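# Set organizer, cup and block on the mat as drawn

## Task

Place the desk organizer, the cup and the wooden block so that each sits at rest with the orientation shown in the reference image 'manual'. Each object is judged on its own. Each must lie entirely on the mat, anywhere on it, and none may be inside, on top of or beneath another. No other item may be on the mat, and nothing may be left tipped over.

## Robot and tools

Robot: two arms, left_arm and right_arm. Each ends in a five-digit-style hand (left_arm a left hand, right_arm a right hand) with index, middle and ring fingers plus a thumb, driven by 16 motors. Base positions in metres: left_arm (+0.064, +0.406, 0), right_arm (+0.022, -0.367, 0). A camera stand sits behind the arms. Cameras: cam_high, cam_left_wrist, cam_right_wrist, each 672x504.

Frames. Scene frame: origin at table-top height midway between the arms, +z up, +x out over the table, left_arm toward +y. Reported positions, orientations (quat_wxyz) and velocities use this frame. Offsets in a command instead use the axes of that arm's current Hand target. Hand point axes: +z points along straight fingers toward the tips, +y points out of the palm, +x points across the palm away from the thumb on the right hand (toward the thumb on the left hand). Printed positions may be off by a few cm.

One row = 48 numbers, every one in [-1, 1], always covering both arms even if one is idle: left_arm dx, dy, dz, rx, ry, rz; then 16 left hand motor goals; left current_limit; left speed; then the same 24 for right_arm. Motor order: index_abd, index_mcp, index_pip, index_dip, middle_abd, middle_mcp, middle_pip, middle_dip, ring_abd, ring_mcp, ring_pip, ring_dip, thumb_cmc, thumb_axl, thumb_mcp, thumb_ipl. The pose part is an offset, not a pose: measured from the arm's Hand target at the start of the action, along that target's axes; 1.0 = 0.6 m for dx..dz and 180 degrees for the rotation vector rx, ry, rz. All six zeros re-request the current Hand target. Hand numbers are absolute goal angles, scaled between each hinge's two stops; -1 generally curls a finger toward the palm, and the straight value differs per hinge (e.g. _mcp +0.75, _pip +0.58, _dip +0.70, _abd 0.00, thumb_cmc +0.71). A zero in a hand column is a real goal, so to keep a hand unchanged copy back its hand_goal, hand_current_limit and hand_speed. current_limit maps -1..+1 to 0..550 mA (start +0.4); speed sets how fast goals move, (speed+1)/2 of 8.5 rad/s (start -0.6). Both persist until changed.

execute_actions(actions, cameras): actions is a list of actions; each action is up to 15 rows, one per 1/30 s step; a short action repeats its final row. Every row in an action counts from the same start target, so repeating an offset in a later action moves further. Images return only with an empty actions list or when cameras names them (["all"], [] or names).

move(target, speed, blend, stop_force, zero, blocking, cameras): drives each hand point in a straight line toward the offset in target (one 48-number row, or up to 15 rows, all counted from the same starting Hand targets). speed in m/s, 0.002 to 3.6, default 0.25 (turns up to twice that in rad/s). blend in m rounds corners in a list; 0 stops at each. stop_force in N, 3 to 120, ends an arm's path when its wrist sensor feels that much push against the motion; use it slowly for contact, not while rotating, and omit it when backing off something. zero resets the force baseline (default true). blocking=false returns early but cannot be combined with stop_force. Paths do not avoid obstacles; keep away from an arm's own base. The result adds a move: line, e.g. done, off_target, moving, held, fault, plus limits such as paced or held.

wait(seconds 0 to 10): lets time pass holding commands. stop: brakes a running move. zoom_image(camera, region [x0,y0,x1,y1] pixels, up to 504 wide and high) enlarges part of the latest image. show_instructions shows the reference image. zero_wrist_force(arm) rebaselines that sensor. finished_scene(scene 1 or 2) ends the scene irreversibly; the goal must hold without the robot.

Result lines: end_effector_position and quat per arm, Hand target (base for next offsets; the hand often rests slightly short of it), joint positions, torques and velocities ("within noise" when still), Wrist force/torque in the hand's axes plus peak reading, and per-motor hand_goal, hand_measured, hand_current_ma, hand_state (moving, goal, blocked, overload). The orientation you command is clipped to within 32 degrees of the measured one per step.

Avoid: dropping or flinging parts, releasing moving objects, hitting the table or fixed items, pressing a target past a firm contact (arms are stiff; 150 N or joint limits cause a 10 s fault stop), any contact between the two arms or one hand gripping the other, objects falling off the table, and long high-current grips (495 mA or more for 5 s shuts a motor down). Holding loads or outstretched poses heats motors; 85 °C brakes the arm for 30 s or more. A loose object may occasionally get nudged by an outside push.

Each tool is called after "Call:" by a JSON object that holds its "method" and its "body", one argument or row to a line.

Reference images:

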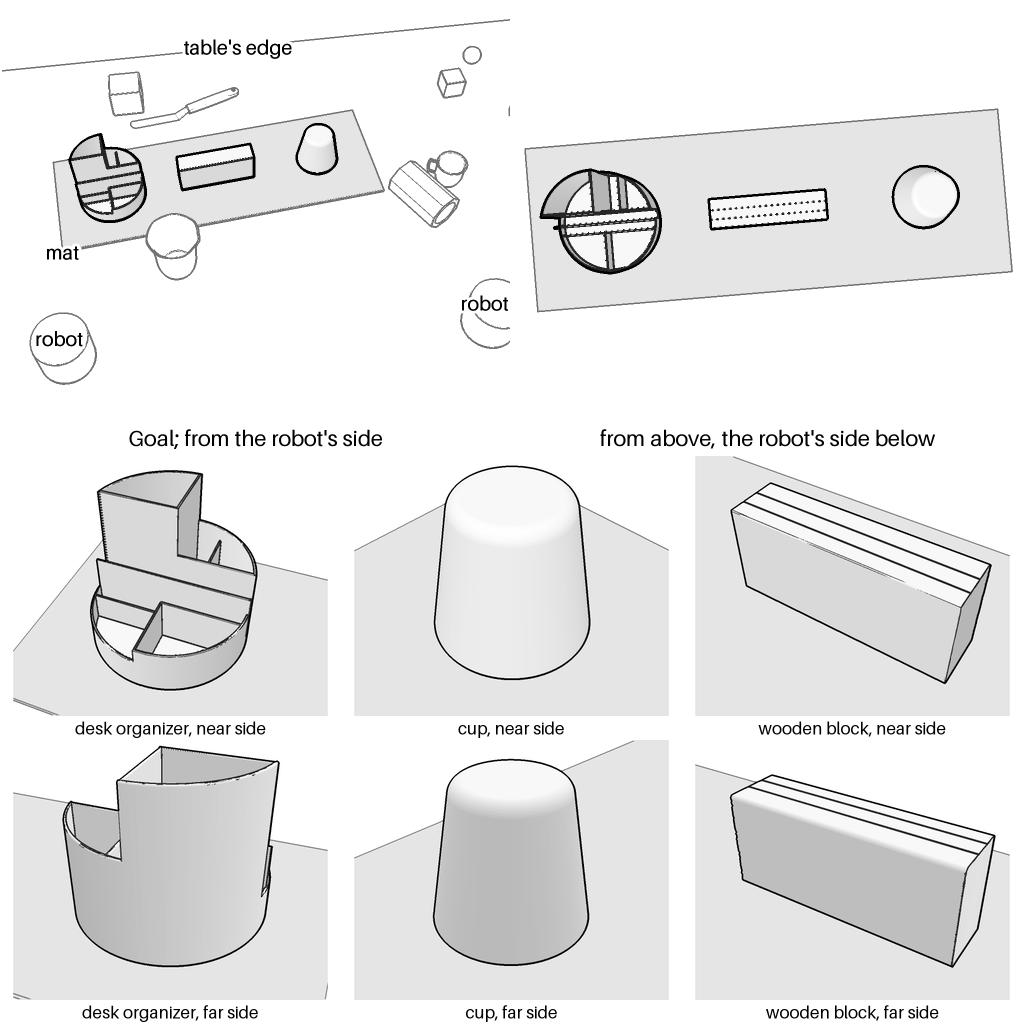

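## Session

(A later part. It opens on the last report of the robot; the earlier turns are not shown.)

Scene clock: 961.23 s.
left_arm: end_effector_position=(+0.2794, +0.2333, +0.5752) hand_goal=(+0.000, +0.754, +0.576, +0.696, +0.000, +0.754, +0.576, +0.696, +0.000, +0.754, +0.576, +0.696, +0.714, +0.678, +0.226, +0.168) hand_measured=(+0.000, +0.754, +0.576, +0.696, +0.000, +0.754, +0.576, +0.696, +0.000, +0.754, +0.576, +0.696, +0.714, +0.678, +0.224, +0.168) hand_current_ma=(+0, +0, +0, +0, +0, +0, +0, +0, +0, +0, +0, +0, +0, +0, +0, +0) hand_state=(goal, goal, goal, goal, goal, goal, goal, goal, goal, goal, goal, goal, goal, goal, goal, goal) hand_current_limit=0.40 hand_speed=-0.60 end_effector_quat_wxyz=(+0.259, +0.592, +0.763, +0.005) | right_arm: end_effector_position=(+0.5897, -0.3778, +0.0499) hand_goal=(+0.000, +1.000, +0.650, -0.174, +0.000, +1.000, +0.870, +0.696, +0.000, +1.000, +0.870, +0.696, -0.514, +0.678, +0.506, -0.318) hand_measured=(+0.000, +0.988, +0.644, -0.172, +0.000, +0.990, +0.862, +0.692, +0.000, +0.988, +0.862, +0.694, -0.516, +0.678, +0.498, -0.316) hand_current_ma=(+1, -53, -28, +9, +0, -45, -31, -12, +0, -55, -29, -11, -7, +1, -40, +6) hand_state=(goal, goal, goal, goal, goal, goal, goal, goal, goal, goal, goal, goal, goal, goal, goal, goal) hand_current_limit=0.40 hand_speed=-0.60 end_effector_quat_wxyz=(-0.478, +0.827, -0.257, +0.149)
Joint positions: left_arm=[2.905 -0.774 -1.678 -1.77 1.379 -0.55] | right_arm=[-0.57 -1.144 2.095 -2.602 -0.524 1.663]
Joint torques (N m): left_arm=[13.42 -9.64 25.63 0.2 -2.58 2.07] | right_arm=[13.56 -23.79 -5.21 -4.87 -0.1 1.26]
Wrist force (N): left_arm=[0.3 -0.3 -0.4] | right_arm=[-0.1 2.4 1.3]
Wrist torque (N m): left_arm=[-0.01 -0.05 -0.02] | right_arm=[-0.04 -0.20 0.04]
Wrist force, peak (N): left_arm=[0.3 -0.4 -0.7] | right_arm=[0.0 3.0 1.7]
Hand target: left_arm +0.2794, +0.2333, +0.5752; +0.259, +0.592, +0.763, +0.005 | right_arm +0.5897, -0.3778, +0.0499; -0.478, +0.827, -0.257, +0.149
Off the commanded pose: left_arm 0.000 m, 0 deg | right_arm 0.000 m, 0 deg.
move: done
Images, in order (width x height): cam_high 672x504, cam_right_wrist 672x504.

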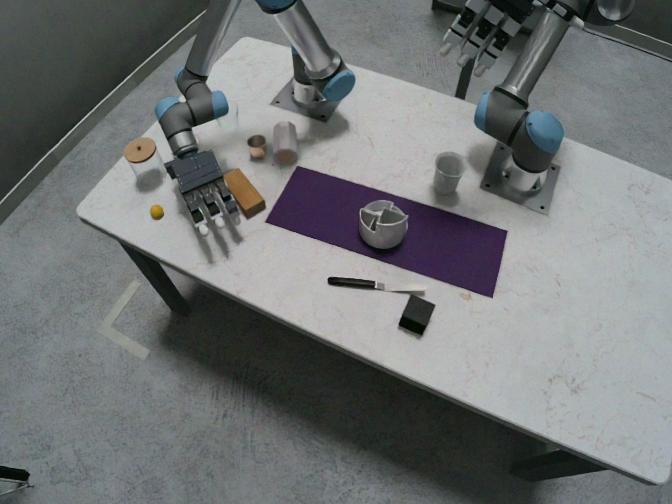

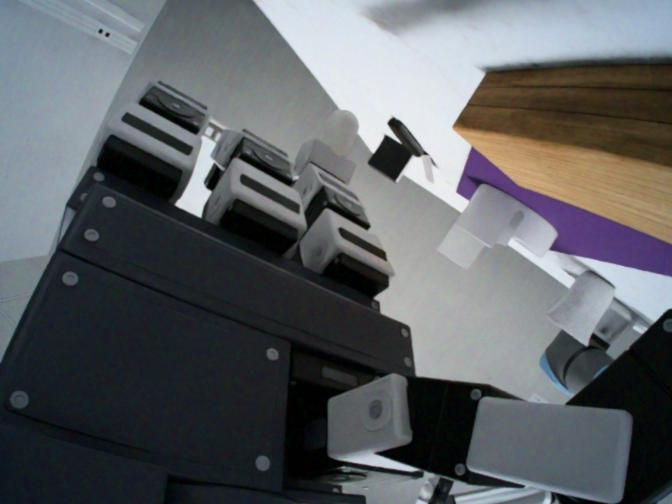

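Call:
{"method": "move", "body": {
  "target": [0,0,0,0,0,0, 0,0.754,0.576,0.696, 0,0.754,0.576,0.696, 0,0.754,0.576,0.696, 0.714,0.678,0.226,0.168, 0.4,-0.6, -0.1175,-0.0229,-0.0437,0,0,0, 0,1,0.65,-0.174, 0,1,0.869,0.696, 0,1,0.869,0.696, -0.514,0.678,0.506,-0.319, 0.4,-0.6],
  "speed": 0.15,
  "cameras": ["cam_high","cam_right_wrist"]
}}

Call:
{"method": "zoom_image", "body": {
  "camera": "cam_high",
  "region": [180, 120, 320, 240]
}}

Scene clock: 974.83 s.
left_arm: end_effector_position=(+0.2794, +0.2333, +0.5752) hand_goal=(+0.000, +0.754, +0.576, +0.696, +0.000, +0.754, +0.576, +0.696, +0.000, +0.754, +0.576, +0.696, +0.714, +0.678, +0.226, +0.168) hand_measured=(+0.000, +0.754, +0.576, +0.696, +0.000, +0.754, +0.576, +0.696, +0.000, +0.754, +0.576, +0.696, +0.714, +0.678, +0.224, +0.168) hand_current_ma=(+0, +0, +0, +0, +0, +0, +0, +0, +0, +0, +0, +0, +0, +0, +0, +0) hand_state=(goal, goal, goal, goal, goal, goal, goal, goal, goal, goal, goal, goal, goal, goal, goal, goal) hand_current_limit=0.40 hand_speed=-0.60 end_effector_quat_wxyz=(+0.259, +0.592, +0.763, +0.005) | right_arm: end_effector_position=(+0.5227, -0.3509, +0.0748) hand_goal=(+0.000, +1.000, +0.650, -0.174, +0.000, +1.000, +0.870, +0.696, +0.000, +1.000, +0.870, +0.696, -0.514, +0.678, +0.506, -0.318) hand_measured=(+0.000, +0.988, +0.644, -0.172, +0.000, +0.990, +0.862, +0.692, +0.000, +0.988, +0.862, +0.694, -0.516, +0.678, +0.498, -0.316) hand_current_ma=(+1, -53, -28, +9, +0, -45, -31, -12, +0, -55, -29, -11, -7, +1, -40, +6) hand_state=(goal, goal, goal, goal, goal, goal, goal, goal, goal, goal, goal, goal, goal, goal, goal, goal) hand_current_limit=0.40 hand_speed=-0.60 end_effector_quat_wxyz=(-0.478, +0.827, -0.257, +0.149)
Joint positions: left_arm=[2.905 -0.774 -1.678 -1.77 1.379 -0.55] | right_arm=[-0.599 -1.341 2.279 -2.538 -0.523 1.605]
Joint torques (N m): left_arm=[13.59 -9 23.8 0.1 -2.85 1.8] | right_arm=[-10.02 -32.5 -6.6 -0.49 3.79 -0.92]
Wrist force (N): left_arm=[0.3 -0.3 -0.6] | right_arm=[-0.2 2.5 1.4]
Wrist torque (N m): left_arm=[0.01 -0.06 -0.01] | right_arm=[-0.04 -0.23 0.11]
Wrist force, peak (N): left_arm=[0.5 -0.5 -0.6] | right_arm=[0.4 2.7 1.7]
Hand target: left_arm +0.2794, +0.2333, +0.5752; +0.259, +0.592, +0.763, +0.005 | right_arm +0.5226, -0.3509, +0.0749; -0.478, +0.827, -0.257, +0.149
Off the commanded pose: left_arm 0.000 m, 0 deg | right_arm 0.000 m, 0 deg.
move: done
Images, in order (width x height): cam_high 672x504, cam_right_wrist 672x504.

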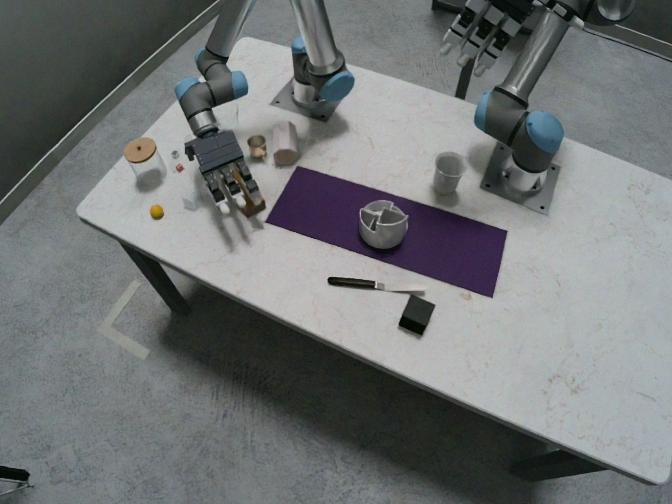

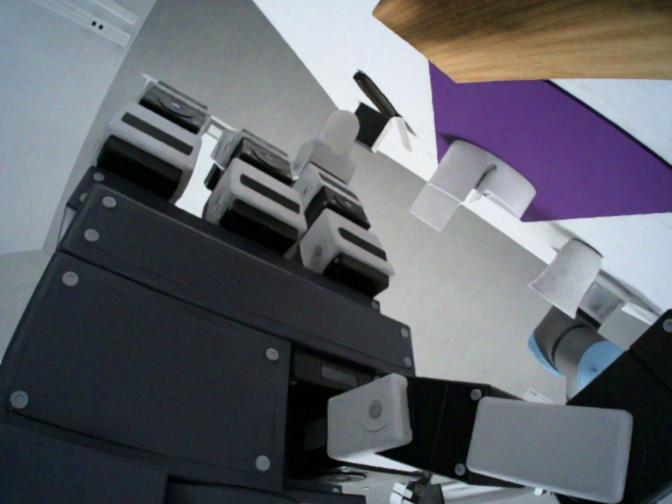

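Scaled by 3.600 from the camera's 672x504 image, which has a finer 960x720 frame.

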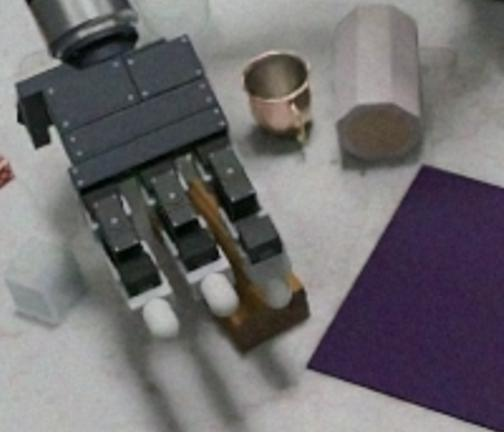

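Call:
{"method": "move", "body": {
  "target": [
    [0,0,0,0,0,0, 0,0.754,0.576,0.696, 0,0.754,0.576,0.696, 0,0.754,0.576,0.696, 0.714,0.678,0.226,0.168, 0.4,-0.6, 0.0365,0.0083,-0.0145,0,0,0, 0,1,0.65,-0.174, 0,1,0.869,0.696, 0,1,0.869,0.696, -0.514,0.678,0.506,-0.319, 0.4,-0.6],
    [0,0,0,0,0,0, 0,0.754,0.576,0.696, 0,0.754,0.576,0.696, 0,0.754,0.576,0.696, 0.714,0.678,0.226,0.168, 0.4,-0.6, 0.0365,0.0812,0.0276,0,0,0, 0,1,0.65,-0.174, 0,1,0.869,0.696, 0,1,0.869,0.696, -0.514,0.678,0.506,-0.319, 0.4,-0.6]
  ],
  "speed": [0.1,0.05],
  "stop_force": 5,
  "cameras": ["cam_high","cam_right_wrist"]
}}

Call:
{"method": "zoom_image", "body": {
  "camera": "cam_high",
  "region": [190, 130, 300, 230]
}}

Scene clock: 995.13 s.
left_arm: end_effector_position=(+0.2794, +0.2333, +0.5752) hand_goal=(+0.000, +0.754, +0.576, +0.696, +0.000, +0.754, +0.576, +0.696, +0.000, +0.754, +0.576, +0.696, +0.714, +0.678, +0.226, +0.168) hand_measured=(+0.000, +0.754, +0.576, +0.696, +0.000, +0.754, +0.576, +0.696, +0.000, +0.754, +0.576, +0.696, +0.714, +0.678, +0.224, +0.168) hand_current_ma=(+0, +0, +0, +0, +0, +0, +0, +0, +0, +0, +0, +0, +0, +0, +0, +0) hand_state=(goal, goal, goal, goal, goal, goal, goal, goal, goal, goal, goal, goal, goal, goal, goal, goal) hand_current_limit=0.40 hand_speed=-0.60 end_effector_quat_wxyz=(+0.259, +0.592, +0.763, +0.005) | right_arm: end_effector_position=(+0.5350, -0.3715, +0.0244) hand_goal=(+0.000, +1.000, +0.650, -0.174, +0.000, +1.000, +0.870, +0.696, +0.000, +1.000, +0.870, +0.696, -0.514, +0.678, +0.506, -0.318) hand_measured=(+0.000, +0.988, +0.644, -0.172, +0.000, +0.990, +0.862, +0.692, +0.000, +0.988, +0.862, +0.694, -0.516, +0.678, +0.498, -0.316) hand_current_ma=(+1, -53, -28, +9, +0, -45, -31, -12, +0, -55, -29, -11, -7, +1, -40, +6) hand_state=(goal, goal, goal, goal, goal, goal, goal, goal, goal, goal, goal, goal, goal, goal, goal, goal) hand_current_limit=0.40 hand_speed=-0.60 end_effector_quat_wxyz=(-0.478, +0.827, -0.257, +0.149)
Joint positions: left_arm=[2.905 -0.774 -1.678 -1.77 1.379 -0.55] | right_arm=[-0.622 -1.19 2.257 -2.627 -0.522 1.558]
Joint torques (N m): left_arm=[12.92 -7.26 24.09 0.38 -2.63 1.76] | right_arm=[12.32 -21.02 -3.15 -4.87 0.95 1.23]
Wrist force (N): left_arm=[0.3 -0.1 -0.4] | right_arm=[0.1 2.4 1.5]
Wrist torque (N m): left_arm=[0.01 -0.05 -0.02] | right_arm=[-0.04 -0.27 0.07]
Wrist force, peak (N): left_arm=[0.5 -0.5 -0.5] | right_arm=[0.1 2.9 1.6]
Hand target: left_arm +0.2794, +0.2333, +0.5752; +0.259, +0.592, +0.763, +0.005 | right_arm +0.5350, -0.3715, +0.0244; -0.478, +0.827, -0.257, +0.149
Off the commanded pose: left_arm 0.000 m, 0 deg | right_arm 0.000 m, 0 deg.
move: done
Images, in order (width x height): cam_high 672x504, cam_right_wrist 672x504.

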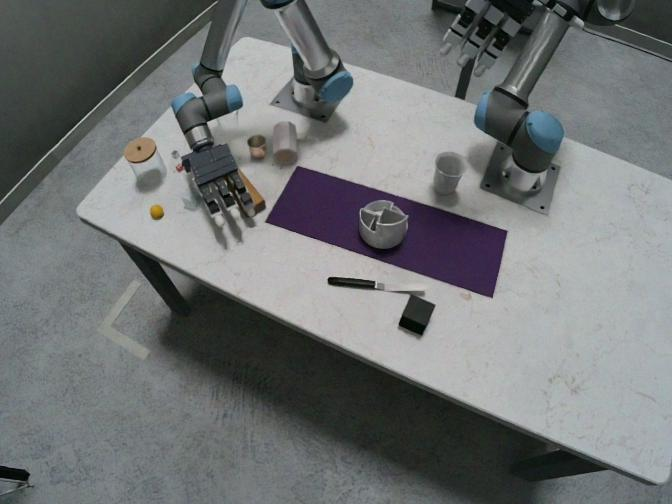

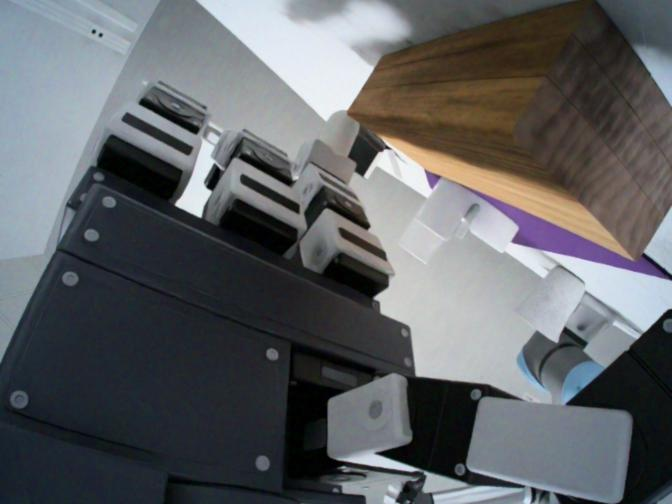

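Scaled by 4.582 from the camera's 672x504 image, which has a finer 960x720 frame.

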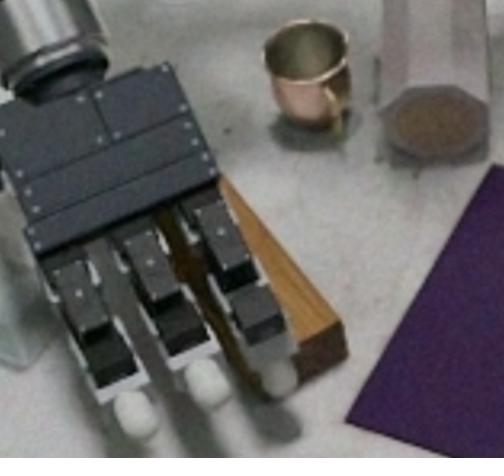

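Call:
{"method": "execute_actions", "body": {
  "actions": [
    [[0,0,0,0,0,0, 0,0.754,0.576,0.696, 0,0.754,0.576,0.696, 0,0.754,0.576,0.696, 0.714,0.678,0.226,0.168, 0.4,-0.6, 0,0,0,0,0,0, 0,1,0.1,-0.174, 0,1,0.869,0.696, 0,1,0.869,0.696, -0.514,0.678,0.1,-0.319, 0.5,-0.85]],
    [[0,0,0,0,0,0, 0,0.754,0.576,0.696, 0,0.754,0.576,0.696, 0,0.754,0.576,0.696, 0.714,0.678,0.226,0.168, 0.4,-0.6, 0,0,0,0,0,0, 0,1,0.1,-0.174, 0,1,0.869,0.696, 0,1,0.869,0.696, -0.514,0.678,0.1,-0.319, 0.5,-0.85]],
    [[0,0,0,0,0,0, 0,0.754,0.576,0.696, 0,0.754,0.576,0.696, 0,0.754,0.576,0.696, 0.714,0.678,0.226,0.168, 0.4,-0.6, 0,0,0,0,0,0, 0,1,0,-0.174, 0,1,0.869,0.696, 0,1,0.869,0.696, -0.514,0.678,0,-0.319, 0.75,-0.85]]
  ],
  "cameras": ["cam_high","cam_right_wrist"]
}}

Call:
{"method": "zoom_image", "body": {
  "camera": "cam_high",
  "region": [190, 130, 300, 230]
}}

Scene clock: 1015.30 s.
left_arm: end_effector_position=(+0.2794, +0.2333, +0.5752) hand_goal=(+0.000, +0.754, +0.576, +0.696, +0.000, +0.754, +0.576, +0.696, +0.000, +0.754, +0.576, +0.696, +0.714, +0.678, +0.226, +0.168) hand_measured=(+0.000, +0.754, +0.576, +0.696, +0.000, +0.754, +0.576, +0.696, +0.000, +0.754, +0.576, +0.696, +0.714, +0.678, +0.224, +0.168) hand_current_ma=(+0, +0, +0, +0, +0, +0, +0, +0, +0, +0, +0, +0, +0, +0, +0, +0) hand_state=(goal, goal, goal, goal, goal, goal, goal, goal, goal, goal, goal, goal, goal, goal, goal, goal) hand_current_limit=0.40 hand_speed=-0.60 end_effector_quat_wxyz=(+0.259, +0.592, +0.763, +0.005) | right_arm: end_effector_position=(+0.5350, -0.3715, +0.0244) hand_goal=(+0.000, +1.000, +0.000, -0.174, +0.000, +1.000, +0.870, +0.696, +0.000, +1.000, +0.870, +0.696, -0.514, +0.678, +0.000, -0.318) hand_measured=(+0.000, +1.000, +0.302, -0.158, +0.000, +0.990, +0.862, +0.692, +0.000, +0.988, +0.862, +0.694, -0.516, +0.678, +0.226, -0.306) hand_current_ma=(+1, +2, +481, +68, +0, -45, -31, -12, +0, -55, -29, -11, -6, +1, +481, +66) hand_state=(goal, goal, blocked, goal, goal, goal, goal, goal, goal, goal, goal, goal, goal, goal, blocked, goal) hand_current_limit=0.75 hand_speed=-0.85 end_effector_quat_wxyz=(-0.478, +0.827, -0.257, +0.149)
Joint positions: left_arm=[2.905 -0.774 -1.678 -1.77 1.379 -0.55] | right_arm=[-0.622 -1.19 2.257 -2.627 -0.522 1.558]
Joint torques (N m): left_arm=[13.55 -7.12 24.56 0.13 -2.72 1.67] | right_arm=[10.97 -20.51 -3.57 -4.17 0.46 0.56]
Wrist force (N): left_arm=[0.3 -0.4 -0.4] | right_arm=[-0.4 -1.8 0.3]
Wrist torque (N m): left_arm=[-0.03 -0.05 -0.01] | right_arm=[0.01 -0.29 0.12]
Wrist force, peak (N): left_arm=[0.6 -0.5 -0.7] | right_arm=[0.1 2.7 1.6]
Hand target: left_arm +0.2794, +0.2333, +0.5752; +0.259, +0.592, +0.763, +0.005 | right_arm +0.5350, -0.3715, +0.0244; -0.478, +0.827, -0.257, +0.149
Off the commanded pose: left_arm 0.000 m, 0 deg | right_arm 0.000 m, 0 deg.
Images, in order (width x height): cam_high 672x504, cam_right_wrist 672x504.

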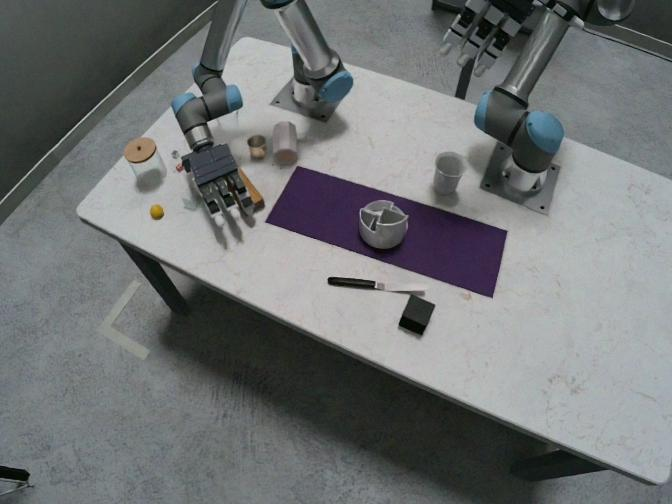

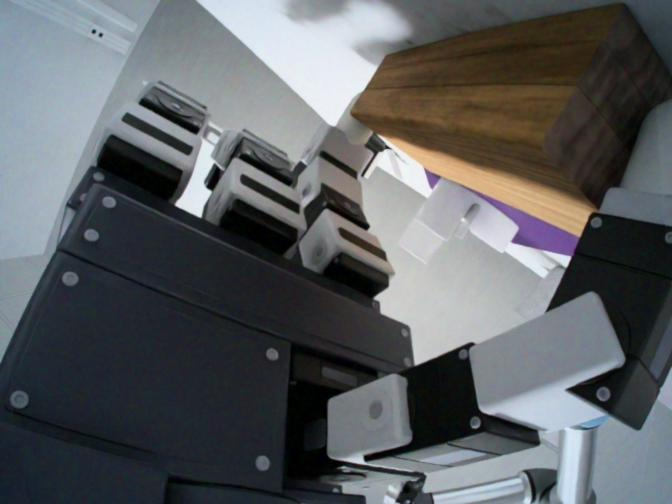

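Scaled by 4.582 from the camera's 672x504 image, which has a finer 960x720 frame.

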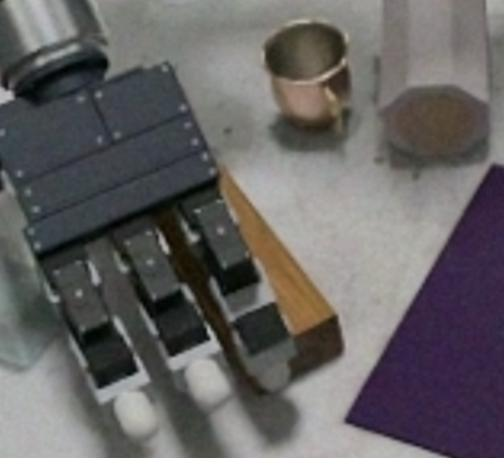

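Call:
{"method": "move", "body": {
  "target": [0,0,0,0,0,0, 0,0.754,0.576,0.696, 0,0.754,0.576,0.696, 0,0.754,0.576,0.696, 0.714,0.678,0.226,0.168, 0.4,-0.6, 0,-0.0794,-0.0458,0,0,0, 0,1,-0.1,-0.2, 0,1,0.869,0.696, 0,1,0.869,0.696, -0.514,0.678,-0.1,-0.35, 0.77,-0.85],
  "speed": 0.03,
  "cameras": ["cam_high","cam_right_wrist"]
}}

Call:
{"method": "zoom_image", "body": {
  "camera": "cam_high",
  "region": [190, 130, 300, 230]
}}

Scene clock: 1029.33 s.
left_arm: end_effector_position=(+0.2794, +0.2333, +0.5752) hand_goal=(+0.000, +0.754, +0.576, +0.696, +0.000, +0.754, +0.576, +0.696, +0.000, +0.754, +0.576, +0.696, +0.714, +0.678, +0.226, +0.168) hand_measured=(+0.000, +0.754, +0.576, +0.696, +0.000, +0.754, +0.576, +0.696, +0.000, +0.754, +0.576, +0.696, +0.714, +0.678, +0.224, +0.168) hand_current_ma=(+0, +0, +0, +0, +0, +0, +0, +0, +0, +0, +0, +0, +0, +0, +0, +0) hand_state=(goal, goal, goal, goal, goal, goal, goal, goal, goal, goal, goal, goal, goal, goal, goal, goal) hand_current_limit=0.40 hand_speed=-0.60 end_effector_quat_wxyz=(+0.259, +0.592, +0.763, +0.005) | right_arm: end_effector_position=(+0.5350, -0.3715, +0.0793) hand_goal=(+0.000, +1.000, -0.100, -0.200, +0.000, +1.000, +0.870, +0.696, +0.000, +1.000, +0.870, +0.696, -0.514, +0.678, -0.100, -0.350) hand_measured=(+0.000, +1.000, +0.282, -0.158, +0.000, +0.990, +0.862, +0.692, +0.000, +0.988, +0.862, +0.694, -0.522, +0.678, +0.226, -0.308) hand_current_ma=(+1, +2, +487, +189, +0, -45, -31, -12, +0, -55, -29, -11, -29, -2, +487, +265) hand_state=(goal, goal, blocked, blocked, goal, goal, goal, goal, goal, goal, goal, goal, goal, goal, blocked, blocked) hand_current_limit=0.77 hand_speed=-0.85 end_effector_quat_wxyz=(-0.478, +0.827, -0.257, +0.149)
Joint positions: left_arm=[2.905 -0.774 -1.678 -1.77 1.379 -0.55] | right_arm=[-0.622 -1.327 2.224 -2.457 -0.523 1.558]
Joint torques (N m): left_arm=[13.41 -6.49 24.78 0.24 -2.73 1.67] | right_arm=[-5.84 -35.31 -28.79 -0.98 1.5 -1.15]
Wrist force (N): left_arm=[0.5 -0.4 -0.5] | right_arm=[-0.4 4.8 2.8]
Wrist torque (N m): left_arm=[-0.02 -0.09 0.01] | right_arm=[-0.10 -0.18 -0.02]
Wrist force, peak (N): left_arm=[0.5 -0.4 -0.6] | right_arm=[-0.2 5.0 3.1]
Hand target: left_arm +0.2794, +0.2333, +0.5752; +0.259, +0.592, +0.763, +0.005 | right_arm +0.5350, -0.3715, +0.0794; -0.478, +0.827, -0.257, +0.149
Off the commanded pose: left_arm 0.000 m, 0 deg | right_arm 0.000 m, 0 deg.
move: done
Images, in order (width x height): cam_high 672x504, cam_right_wrist 672x504.

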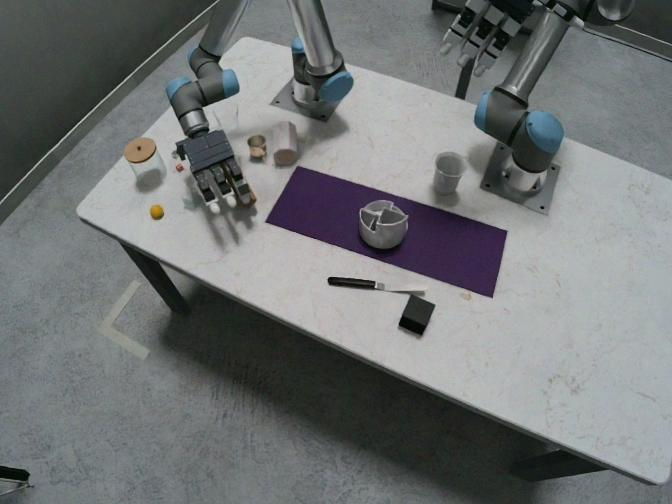

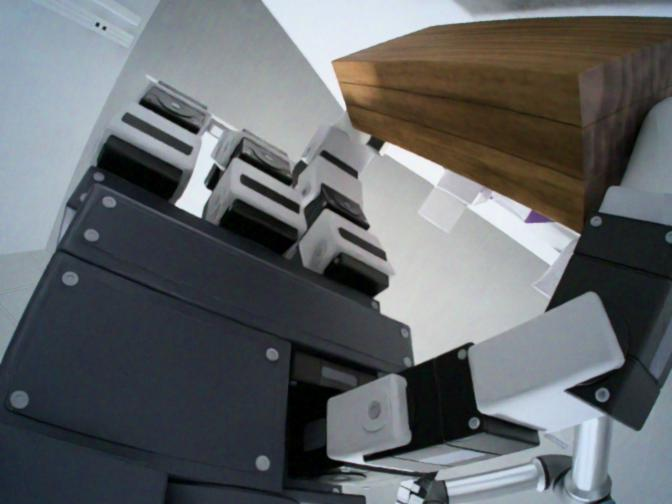

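Scaled by 4.582 from the camera's 672x504 image, which has a finer 960x720 frame.

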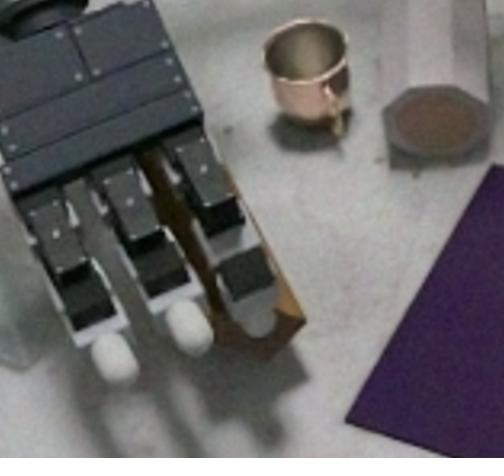

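Call:
{"method": "move", "body": {
  "target": [0,0,0,0,0,0, 0,0.754,0.576,0.696, 0,0.754,0.576,0.696, 0,0.754,0.576,0.696, 0.714,0.678,0.226,0.168, 0.4,-0.6, -0.2825,-0.187,0.2222,0.0515,-0.1136,-0.2319, 0,1,-0.1,-0.2, 0,1,0.869,0.696, 0,1,0.869,0.696, -0.514,0.678,-0.1,-0.35, 0.77,-0.85],
  "speed": 0.12,
  "cameras": ["cam_high","cam_right_wrist"]
}}

Call:
{"method": "zoom_image", "body": {
  "camera": "cam_high",
  "region": [250, 130, 400, 260]
}}

Scene clock: 1094.23 s.
left_arm: end_effector_position=(+0.2794, +0.2333, +0.5752) hand_goal=(+0.000, +0.754, +0.576, +0.696, +0.000, +0.754, +0.576, +0.696, +0.000, +0.754, +0.576, +0.696, +0.714, +0.678, +0.226, +0.168) hand_measured=(+0.000, +0.754, +0.576, +0.696, +0.000, +0.754, +0.576, +0.696, +0.000, +0.754, +0.576, +0.696, +0.714, +0.678, +0.224, +0.168) hand_current_ma=(+0, +0, +0, +0, +0, +0, +0, +0, +0, +0, +0, +0, +0, +0, +0, +0) hand_state=(goal, goal, goal, goal, goal, goal, goal, goal, goal, goal, goal, goal, goal, goal, goal, goal) hand_current_limit=0.40 hand_speed=-0.60 end_effector_quat_wxyz=(+0.259, +0.592, +0.763, +0.005) | right_arm: end_effector_position=(+0.4926, -0.1343, +0.1100) hand_goal=(+0.000, +1.000, -0.100, -0.200, +0.000, +1.000, +0.870, +0.696, +0.000, +1.000, +0.870, +0.696, -0.514, +0.678, -0.100, -0.350) hand_measured=(+0.006, +1.000, +0.282, -0.158, +0.000, +0.990, +0.862, +0.692, +0.000, +0.988, +0.864, +0.694, -0.508, +0.678, +0.226, -0.308) hand_current_ma=(+19, +2, +487, +189, +0, -45, -30, -12, +0, -55, -28, -11, +28, +3, +487, +265) hand_state=(goal, goal, blocked, blocked, goal, goal, goal, goal, goal, goal, goal, goal, goal, goal, blocked, blocked) hand_current_limit=0.77 hand_speed=-0.85 end_effector_quat_wxyz=(-0.495, +0.836, +0.152, +0.182)
Joint positions: left_arm=[2.905 -0.774 -1.678 -1.77 1.379 -0.55] | right_arm=[-0.164 -1.449 2.323 -2.491 -0.461 1.089]
Joint torques (N m): left_arm=[11 -6.92 25.78 0.46 -2.89 1.55] | right_arm=[12.95 -14.18 -29.5 -5.23 0.65 -1.48]
Wrist force (N): left_arm=[0.4 -0.3 -0.5] | right_arm=[-3.0 4.9 2.1]
Wrist torque (N m): left_arm=[-0.01 -0.07 0.00] | right_arm=[-0.02 -0.10 -0.04]
Wrist force, peak (N): left_arm=[0.5 -0.6 -0.6] | right_arm=[-1.7 5.6 2.6]
Hand target: left_arm +0.2794, +0.2333, +0.5752; +0.259, +0.592, +0.763, +0.005 | right_arm +0.4926, -0.1342, +0.1100; -0.495, +0.836, +0.152, +0.182
Off the commanded pose: left_arm 0.000 m, 0 deg | right_arm 0.000 m, 0 deg.
move: done
Images, in order (width x height): cam_high 672x504, cam_right_wrist 672x504.

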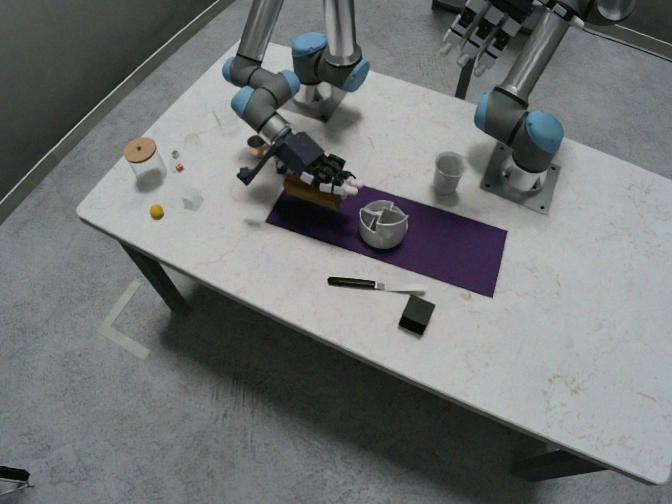

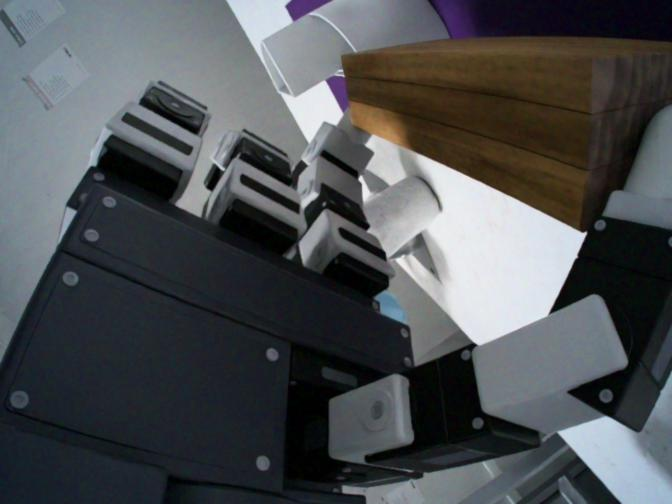

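Scaled by 3.360 from the camera's 672x504 image, which has a finer 960x720 frame.

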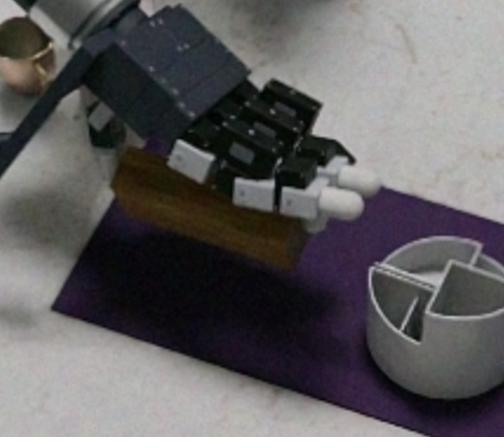

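Call:
{"method": "move", "body": {
  "target": [0,0,0,0,0,0, 0,0.754,0.576,0.696, 0,0.754,0.576,0.696, 0,0.754,0.576,0.696, 0.714,0.678,0.226,0.168, 0.4,-0.6, -0.0318,0.054,0.0312,0,0,0, 0,1,-0.1,-0.2, 0,1,0.869,0.696, 0,1,0.869,0.696, -0.514,0.678,-0.1,-0.35, 0.77,-0.85],
  "speed": 0.03,
  "stop_force": 4,
  "cameras": ["cam_high","cam_right_wrist"]
}}

Call:
{"method": "zoom_image", "body": {
  "camera": "cam_high",
  "region": [250, 130, 400, 260]
}}

Scene clock: 1115.77 s.
left_arm: end_effector_position=(+0.2794, +0.2333, +0.5752) hand_goal=(+0.000, +0.754, +0.576, +0.696, +0.000, +0.754, +0.576, +0.696, +0.000, +0.754, +0.576, +0.696, +0.714, +0.678, +0.226, +0.168) hand_measured=(+0.000, +0.754, +0.576, +0.696, +0.000, +0.754, +0.576, +0.696, +0.000, +0.754, +0.576, +0.696, +0.714, +0.678, +0.224, +0.168) hand_current_ma=(+0, +0, +0, +0, +0, +0, +0, +0, +0, +0, +0, +0, +0, +0, +0, +0) hand_state=(goal, goal, goal, goal, goal, goal, goal, goal, goal, goal, goal, goal, goal, goal, goal, goal) hand_current_limit=0.40 hand_speed=-0.60 end_effector_quat_wxyz=(+0.259, +0.592, +0.763, +0.005) | right_arm: end_effector_position=(+0.4926, -0.1341, +0.0680) hand_goal=(+0.000, +1.000, -0.100, -0.200, +0.000, +1.000, +0.870, +0.696, +0.000, +1.000, +0.870, +0.696, -0.514, +0.678, -0.100, -0.350) hand_measured=(+0.006, +1.000, +0.282, -0.158, +0.000, +0.990, +0.862, +0.692, +0.000, +0.988, +0.864, +0.694, -0.508, +0.678, +0.226, -0.308) hand_current_ma=(+19, +2, +487, +189, +0, -45, -29, -12, +0, -55, -28, -11, +29, +3, +487, +265) hand_state=(goal, goal, blocked, blocked, goal, goal, goal, goal, goal, goal, goal, goal, goal, goal, blocked, blocked) hand_current_limit=0.77 hand_speed=-0.85 end_effector_quat_wxyz=(-0.495, +0.836, +0.152, +0.182)
Joint positions: left_arm=[2.905 -0.774 -1.678 -1.77 1.379 -0.55] | right_arm=[-0.163 -1.337 2.358 -2.638 -0.461 1.089]
Joint torques (N m): left_arm=[11.59 -4.98 24.86 0.2 -2.48 1.46] | right_arm=[12.97 -15.93 -6 -5.23 0.92 1.25]
Wrist force (N): left_arm=[0.4 -0.2 -0.5] | right_arm=[-2.9 4.7 2.5]
Wrist torque (N m): left_arm=[0.01 -0.07 -0.01] | right_arm=[-0.05 -0.12 -0.09]
Wrist force, peak (N): left_arm=[0.5 -0.2 -0.6] | right_arm=[-3.2 5.0 2.3]
Hand target: left_arm +0.2794, +0.2333, +0.5752; +0.259, +0.592, +0.763, +0.005 | right_arm +0.4926, -0.1341, +0.0680; -0.495, +0.836, +0.152, +0.182
Off the commanded pose: left_arm 0.000 m, 0 deg | right_arm 0.000 m, 0 deg.
move: done
Images, in order (width x height): cam_high 672x504, cam_right_wrist 672x504.

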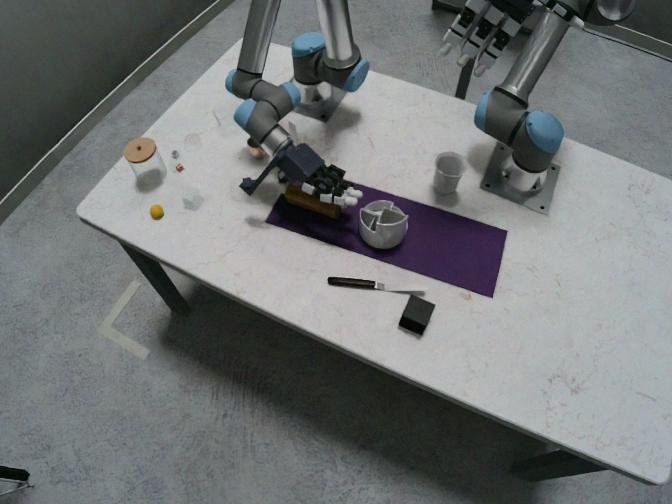

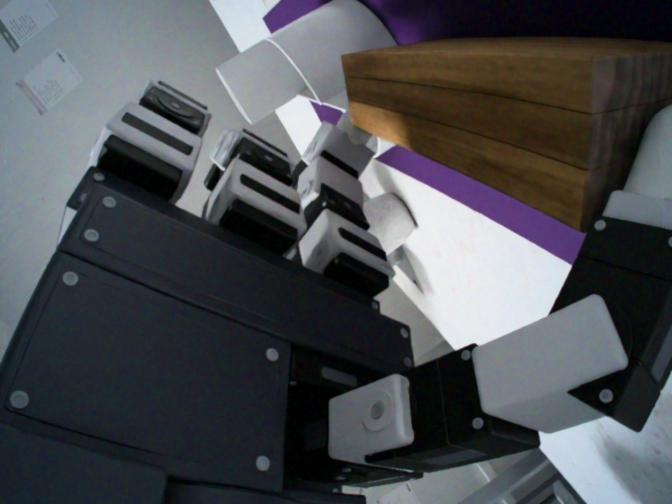

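Scaled by 3.360 from the camera's 672x504 image, which has a finer 960x720 frame.

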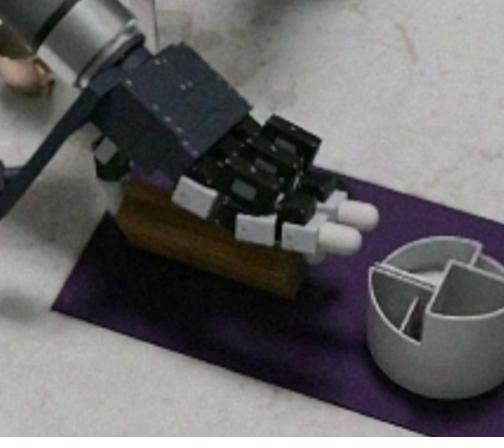

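Call:
{"method": "move", "body": {
  "target": [0,0,0,0,0,0, 0,0.754,0.576,0.696, 0,0.754,0.576,0.696, 0,0.754,0.576,0.696, 0.714,0.678,0.226,0.168, 0.4,-0.6, 0,0,0,0.0177,-0.03,-0.0173, 0,1,-0.1,-0.2, 0,1,0.869,0.696, 0,1,0.869,0.696, -0.514,0.678,-0.1,-0.35, 0.77,-0.85],
  "speed": 0.1
}}

Call:
{"method": "move", "body": {
  "target": [0,0,0,0,0,0, 0,0.754,0.576,0.696, 0,0.754,0.576,0.696, 0,0.754,0.576,0.696, 0.714,0.678,0.226,0.168, 0.4,-0.6, -0.0189,0.0322,0.0186,0,0,0, 0,1,-0.1,-0.2, 0,1,0.869,0.696, 0,1,0.869,0.696, -0.514,0.678,-0.1,-0.35, 0.77,-0.85],
  "speed": 0.02,
  "stop_force": 4,
  "cameras": ["cam_high","cam_right_wrist"]
}}

Call:
{"method": "zoom_image", "body": {
  "camera": "cam_high",
  "region": [250, 130, 400, 260]
}}

Scene clock: 1127.27 s.
left_arm: end_effector_position=(+0.2794, +0.2333, +0.5752) hand_goal=(+0.000, +0.754, +0.576, +0.696, +0.000, +0.754, +0.576, +0.696, +0.000, +0.754, +0.576, +0.696, +0.714, +0.678, +0.226, +0.168) hand_measured=(+0.000, +0.754, +0.576, +0.696, +0.000, +0.754, +0.576, +0.696, +0.000, +0.754, +0.576, +0.696, +0.714, +0.678, +0.224, +0.168) hand_current_ma=(+0, +0, +0, +0, +0, +0, +0, +0, +0, +0, +0, +0, +0, +0, +0, +0) hand_state=(goal, goal, goal, goal, goal, goal, goal, goal, goal, goal, goal, goal, goal, goal, goal, goal) hand_current_limit=0.40 hand_speed=-0.60 end_effector_quat_wxyz=(+0.259, +0.592, +0.763, +0.005) | right_arm: end_effector_position=(+0.4926, -0.1341, +0.0680) hand_goal=(+0.000, +1.000, -0.100, -0.200, +0.000, +1.000, +0.870, +0.696, +0.000, +1.000, +0.870, +0.696, -0.514, +0.678, -0.100, -0.350) hand_measured=(+0.006, +1.000, +0.282, -0.158, +0.000, +0.990, +0.862, +0.692, +0.000, +0.988, +0.864, +0.694, -0.506, +0.678, +0.226, -0.308) hand_current_ma=(+20, +2, +487, +189, +0, -45, -29, -12, +0, -55, -27, -11, +32, +4, +487, +265) hand_state=(goal, goal, blocked, blocked, goal, goal, goal, goal, goal, goal, goal, goal, goal, goal, blocked, blocked) hand_current_limit=0.77 hand_speed=-0.85 end_effector_quat_wxyz=(-0.505, +0.825, +0.203, +0.152)
Joint positions: left_arm=[2.905 -0.774 -1.678 -1.77 1.379 -0.55] | right_arm=[-0.168 -1.363 2.283 -2.284 -0.472 0.807]
Joint torques (N m): left_arm=[13.94 -6.29 25.45 0.19 -2.76 1.27] | right_arm=[-9.7 -32.93 -27.48 -0.54 0.56 -1.22]
Wrist force (N): left_arm=[0.4 -0.2 -0.4] | right_arm=[-2.7 4.7 1.9]
Wrist torque (N m): left_arm=[0.00 -0.07 -0.01] | right_arm=[0.02 -0.15 -0.07]
Wrist force, peak (N): left_arm=[0.4 -0.4 -0.6] | right_arm=[-3.2 4.9 2.4]
Hand target: left_arm +0.2794, +0.2333, +0.5752; +0.259, +0.592, +0.763, +0.005 | right_arm +0.4926, -0.1341, +0.0680; -0.505, +0.825, +0.203, +0.152
Off the commanded pose: left_arm 0.000 m, 0 deg | right_arm 0.000 m, 0 deg.
move: done

Scene clock: 1128.83 s.
left_arm: end_effector_position=(+0.2794, +0.2333, +0.5752) hand_goal=(+0.000, +0.754, +0.576, +0.696, +0.000, +0.754, +0.576, +0.696, +0.000, +0.754, +0.576, +0.696, +0.714, +0.678, +0.226, +0.168) hand_measured=(+0.000, +0.754, +0.576, +0.696, +0.000, +0.754, +0.576, +0.696, +0.000, +0.754, +0.576, +0.696, +0.714, +0.678, +0.224, +0.168) hand_current_ma=(+0, +0, +0, +0, +0, +0, +0, +0, +0, +0, +0, +0, +0, +0, +0, +0) hand_state=(goal, goal, goal, goal, goal, goal, goal, goal, goal, goal, goal, goal, goal, goal, goal, goal) hand_current_limit=0.40 hand_speed=-0.60 end_effector_quat_wxyz=(+0.259, +0.592, +0.763, +0.005) | right_arm: end_effector_position=(+0.4926, -0.1341, +0.0591) hand_goal=(+0.000, +1.000, -0.100, -0.200, +0.000, +1.000, +0.870, +0.696, +0.000, +1.000, +0.870, +0.696, -0.514, +0.678, -0.100, -0.350) hand_measured=(+0.006, +1.000, +0.282, -0.158, +0.000, +0.990, +0.862, +0.692, +0.000, +0.988, +0.864, +0.694, -0.522, +0.674, +0.226, -0.308) hand_current_ma=(+20, +2, +487, +189, +0, -45, -29, -12, +0, -55, -27, -11, -36, -16, +487, +265) hand_state=(goal, goal, blocked, blocked, goal, goal, goal, goal, goal, goal, goal, goal, goal, goal, blocked, blocked) hand_current_limit=0.77 hand_speed=-0.85 end_effector_quat_wxyz=(-0.505, +0.825, +0.203, +0.152)
Joint positions: left_arm=[2.905 -0.774 -1.678 -1.77 1.379 -0.55] | right_arm=[-0.168 -1.341 2.29 -2.313 -0.472 0.807]
Joint torques (N m): left_arm=[12.96 -7.43 24.9 0.23 -2.87 1.4] | right_arm=[-6.32 -32.72 -26.96 -0.66 1.19 0.92]
Wrist force (N): left_arm=[0.5 -0.2 -0.5] | right_arm=[-2.1 3.8 1.3]
Wrist torque (N m): left_arm=[0.00 -0.07 0.00] | right_arm=[-0.04 -0.16 -0.09]
Wrist force, peak (N): left_arm=[0.5 -0.5 -0.5] | right_arm=[-2.7 4.9 1.9]
Hand target: left_arm +0.2794, +0.2333, +0.5752; +0.259, +0.592, +0.763, +0.005 | right_arm +0.4926, -0.1341, +0.0591; -0.505, +0.825, +0.203, +0.152 (not the last commanded pose)
Off the commanded pose: left_arm 0.000 m, 0 deg | right_arm 0.016 m, 0 deg.
move: contact (right_arm)
Images, in order (width x height): cam_high 672x504, cam_right_wrist 672x504.

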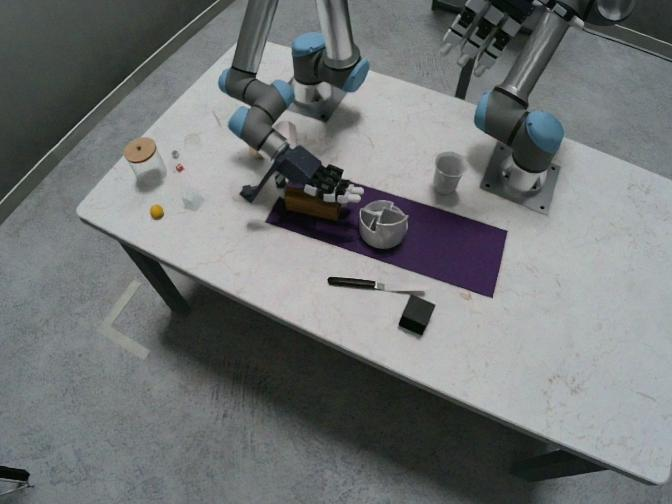

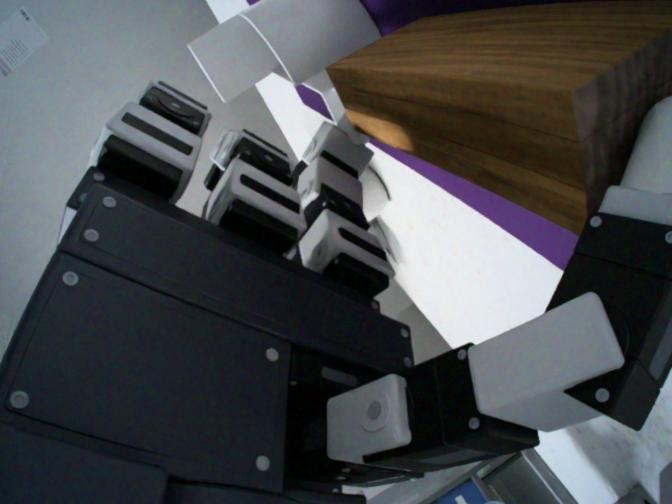

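Scaled by 3.360 from the camera's 672x504 image, which has a finer 960x720 frame.

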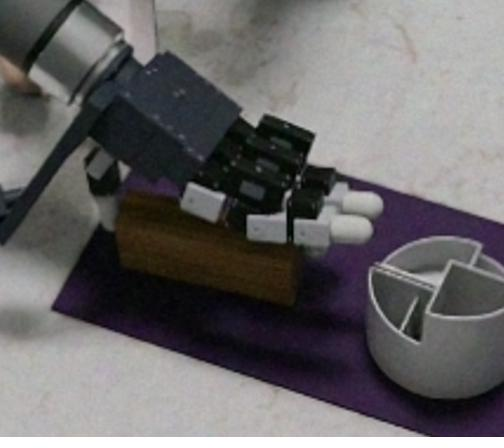

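Call:
{"method": "zoom_image", "body": {
  "camera": "cam_high",
  "region": [270, 170, 350, 230]
}}

Scaled by 6.300 from the camera's 672x504 image, which has a finer 960x720 frame.

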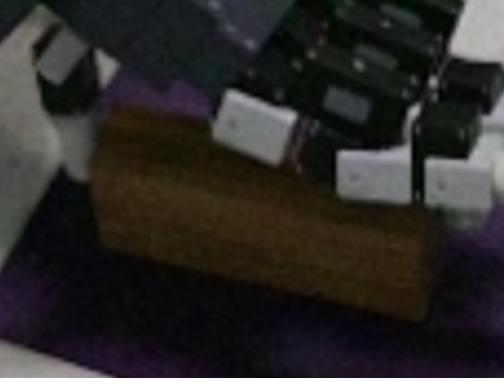

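Call:
{"method": "execute_actions", "body": {
  "actions": [
    [[0,0,0,0,0,0, 0,0.754,0.576,0.696, 0,0.754,0.576,0.696, 0,0.754,0.576,0.696, 0.714,0.678,0.226,0.168, 0.4,-0.6, 0,0,0,0,0,0, 0,1,0.5,-0.174, 0,1,0.869,0.696, 0,1,0.869,0.696, -0.514,0.678,0.4,-0.319, 0.4,-0.85]],
    [[0,0,0,0,0,0, 0,0.754,0.576,0.696, 0,0.754,0.576,0.696, 0,0.754,0.576,0.696, 0.714,0.678,0.226,0.168, 0.4,-0.6, 0,0,0,0,0,0, 0,1,0.65,-0.174, 0,1,0.869,0.696, 0,1,0.869,0.696, -0.514,0.678,0.55,-0.319, 0.4,-0.85]]
  ],
  "cameras": ["cam_high","cam_right_wrist"]
}}

Call:
{"method": "zoom_image", "body": {
  "camera": "cam_high",
  "region": [260, 150, 360, 240]
}}

Scene clock: 1169.40 s.
left_arm: end_effector_position=(+0.2794, +0.2333, +0.5752) hand_goal=(+0.000, +0.754, +0.576, +0.696, +0.000, +0.754, +0.576, +0.696, +0.000, +0.754, +0.576, +0.696, +0.714, +0.678, +0.226, +0.168) hand_measured=(+0.000, +0.754, +0.576, +0.696, +0.000, +0.754, +0.576, +0.696, +0.000, +0.754, +0.576, +0.696, +0.714, +0.678, +0.224, +0.168) hand_current_ma=(+0, +0, +0, +0, +0, +0, +0, +0, +0, +0, +0, +0, +0, +0, +0, +0) hand_state=(goal, goal, goal, goal, goal, goal, goal, goal, goal, goal, goal, goal, goal, goal, goal, goal) hand_current_limit=0.40 hand_speed=-0.60 end_effector_quat_wxyz=(+0.259, +0.592, +0.763, +0.005) | right_arm: end_effector_position=(+0.4926, -0.1341, +0.0591) hand_goal=(+0.000, +1.000, +0.650, -0.174, +0.000, +1.000, +0.870, +0.696, +0.000, +1.000, +0.870, +0.696, -0.514, +0.678, +0.550, -0.318) hand_measured=(+0.006, +0.994, +0.642, -0.172, +0.000, +0.990, +0.862, +0.692, +0.000, +0.988, +0.864, +0.694, -0.514, +0.676, +0.542, -0.316) hand_current_ma=(+20, -27, -31, +9, +0, -45, -29, -12, +0, -55, -27, -11, +2, -9, -40, +9) hand_state=(goal, goal, goal, goal, goal, goal, goal, goal, goal, goal, goal, goal, goal, goal, goal, goal) hand_current_limit=0.40 hand_speed=-0.85 end_effector_quat_wxyz=(-0.505, +0.825, +0.203, +0.152)
Joint positions: left_arm=[2.905 -0.774 -1.678 -1.77 1.379 -0.55] | right_arm=[-0.168 -1.341 2.29 -2.313 -0.472 0.807]
Joint torques (N m): left_arm=[12.36 -5.29 23.18 0.26 -2.63 1.6] | right_arm=[8.12 -29.83 -23.93 -0.53 0.96 1.09]
Wrist force (N): left_arm=[0.5 -0.4 -0.4] | right_arm=[-1.4 2.4 0.6]
Wrist torque (N m): left_arm=[-0.03 -0.08 0.01] | right_arm=[0.06 -0.14 -0.02]
Wrist force, peak (N): left_arm=[0.7 -0.3 -0.5] | right_arm=[-2.1 4.0 1.3]
Hand target: left_arm +0.2794, +0.2333, +0.5752; +0.259, +0.592, +0.763, +0.005 | right_arm +0.4926, -0.1341, +0.0591; -0.505, +0.825, +0.203, +0.152
Off the commanded pose: left_arm 0.000 m, 0 deg | right_arm 0.000 m, 0 deg.
Images, in order (width x height): cam_high 672x504, cam_right_wrist 672x504.

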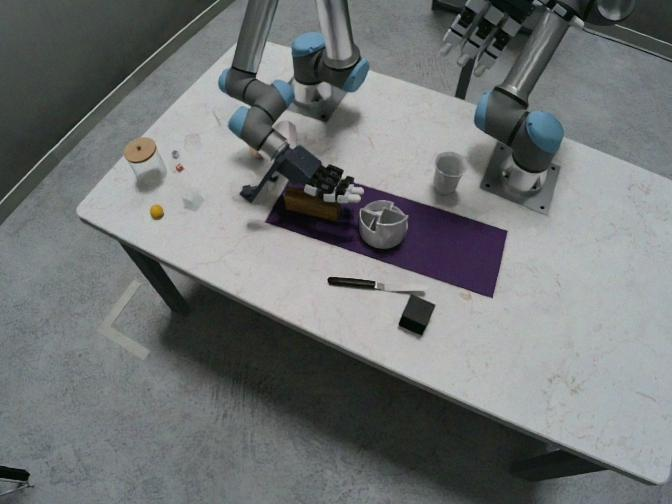

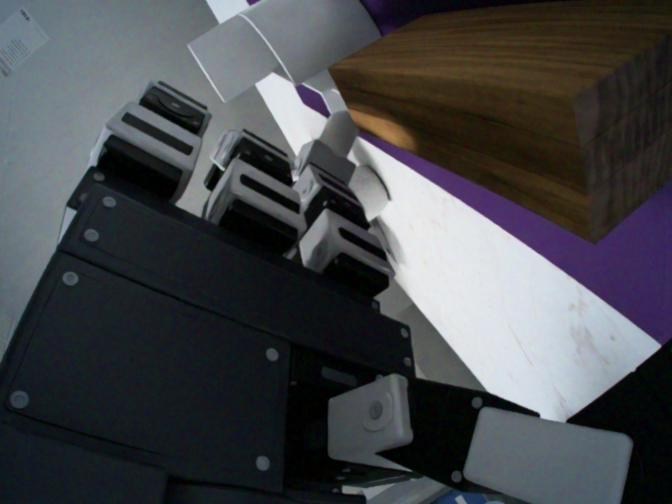

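Scaled by 5.040 from the camera's 672x504 image, which has a finer 960x720 frame.

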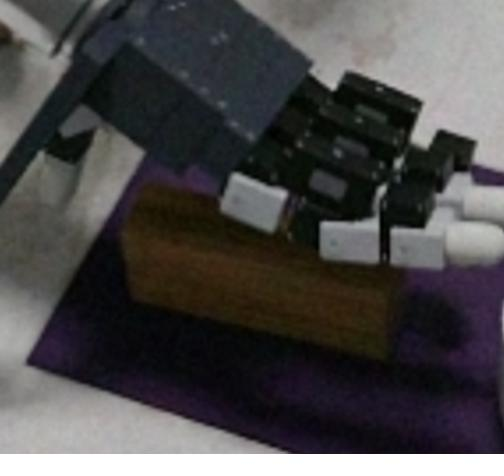

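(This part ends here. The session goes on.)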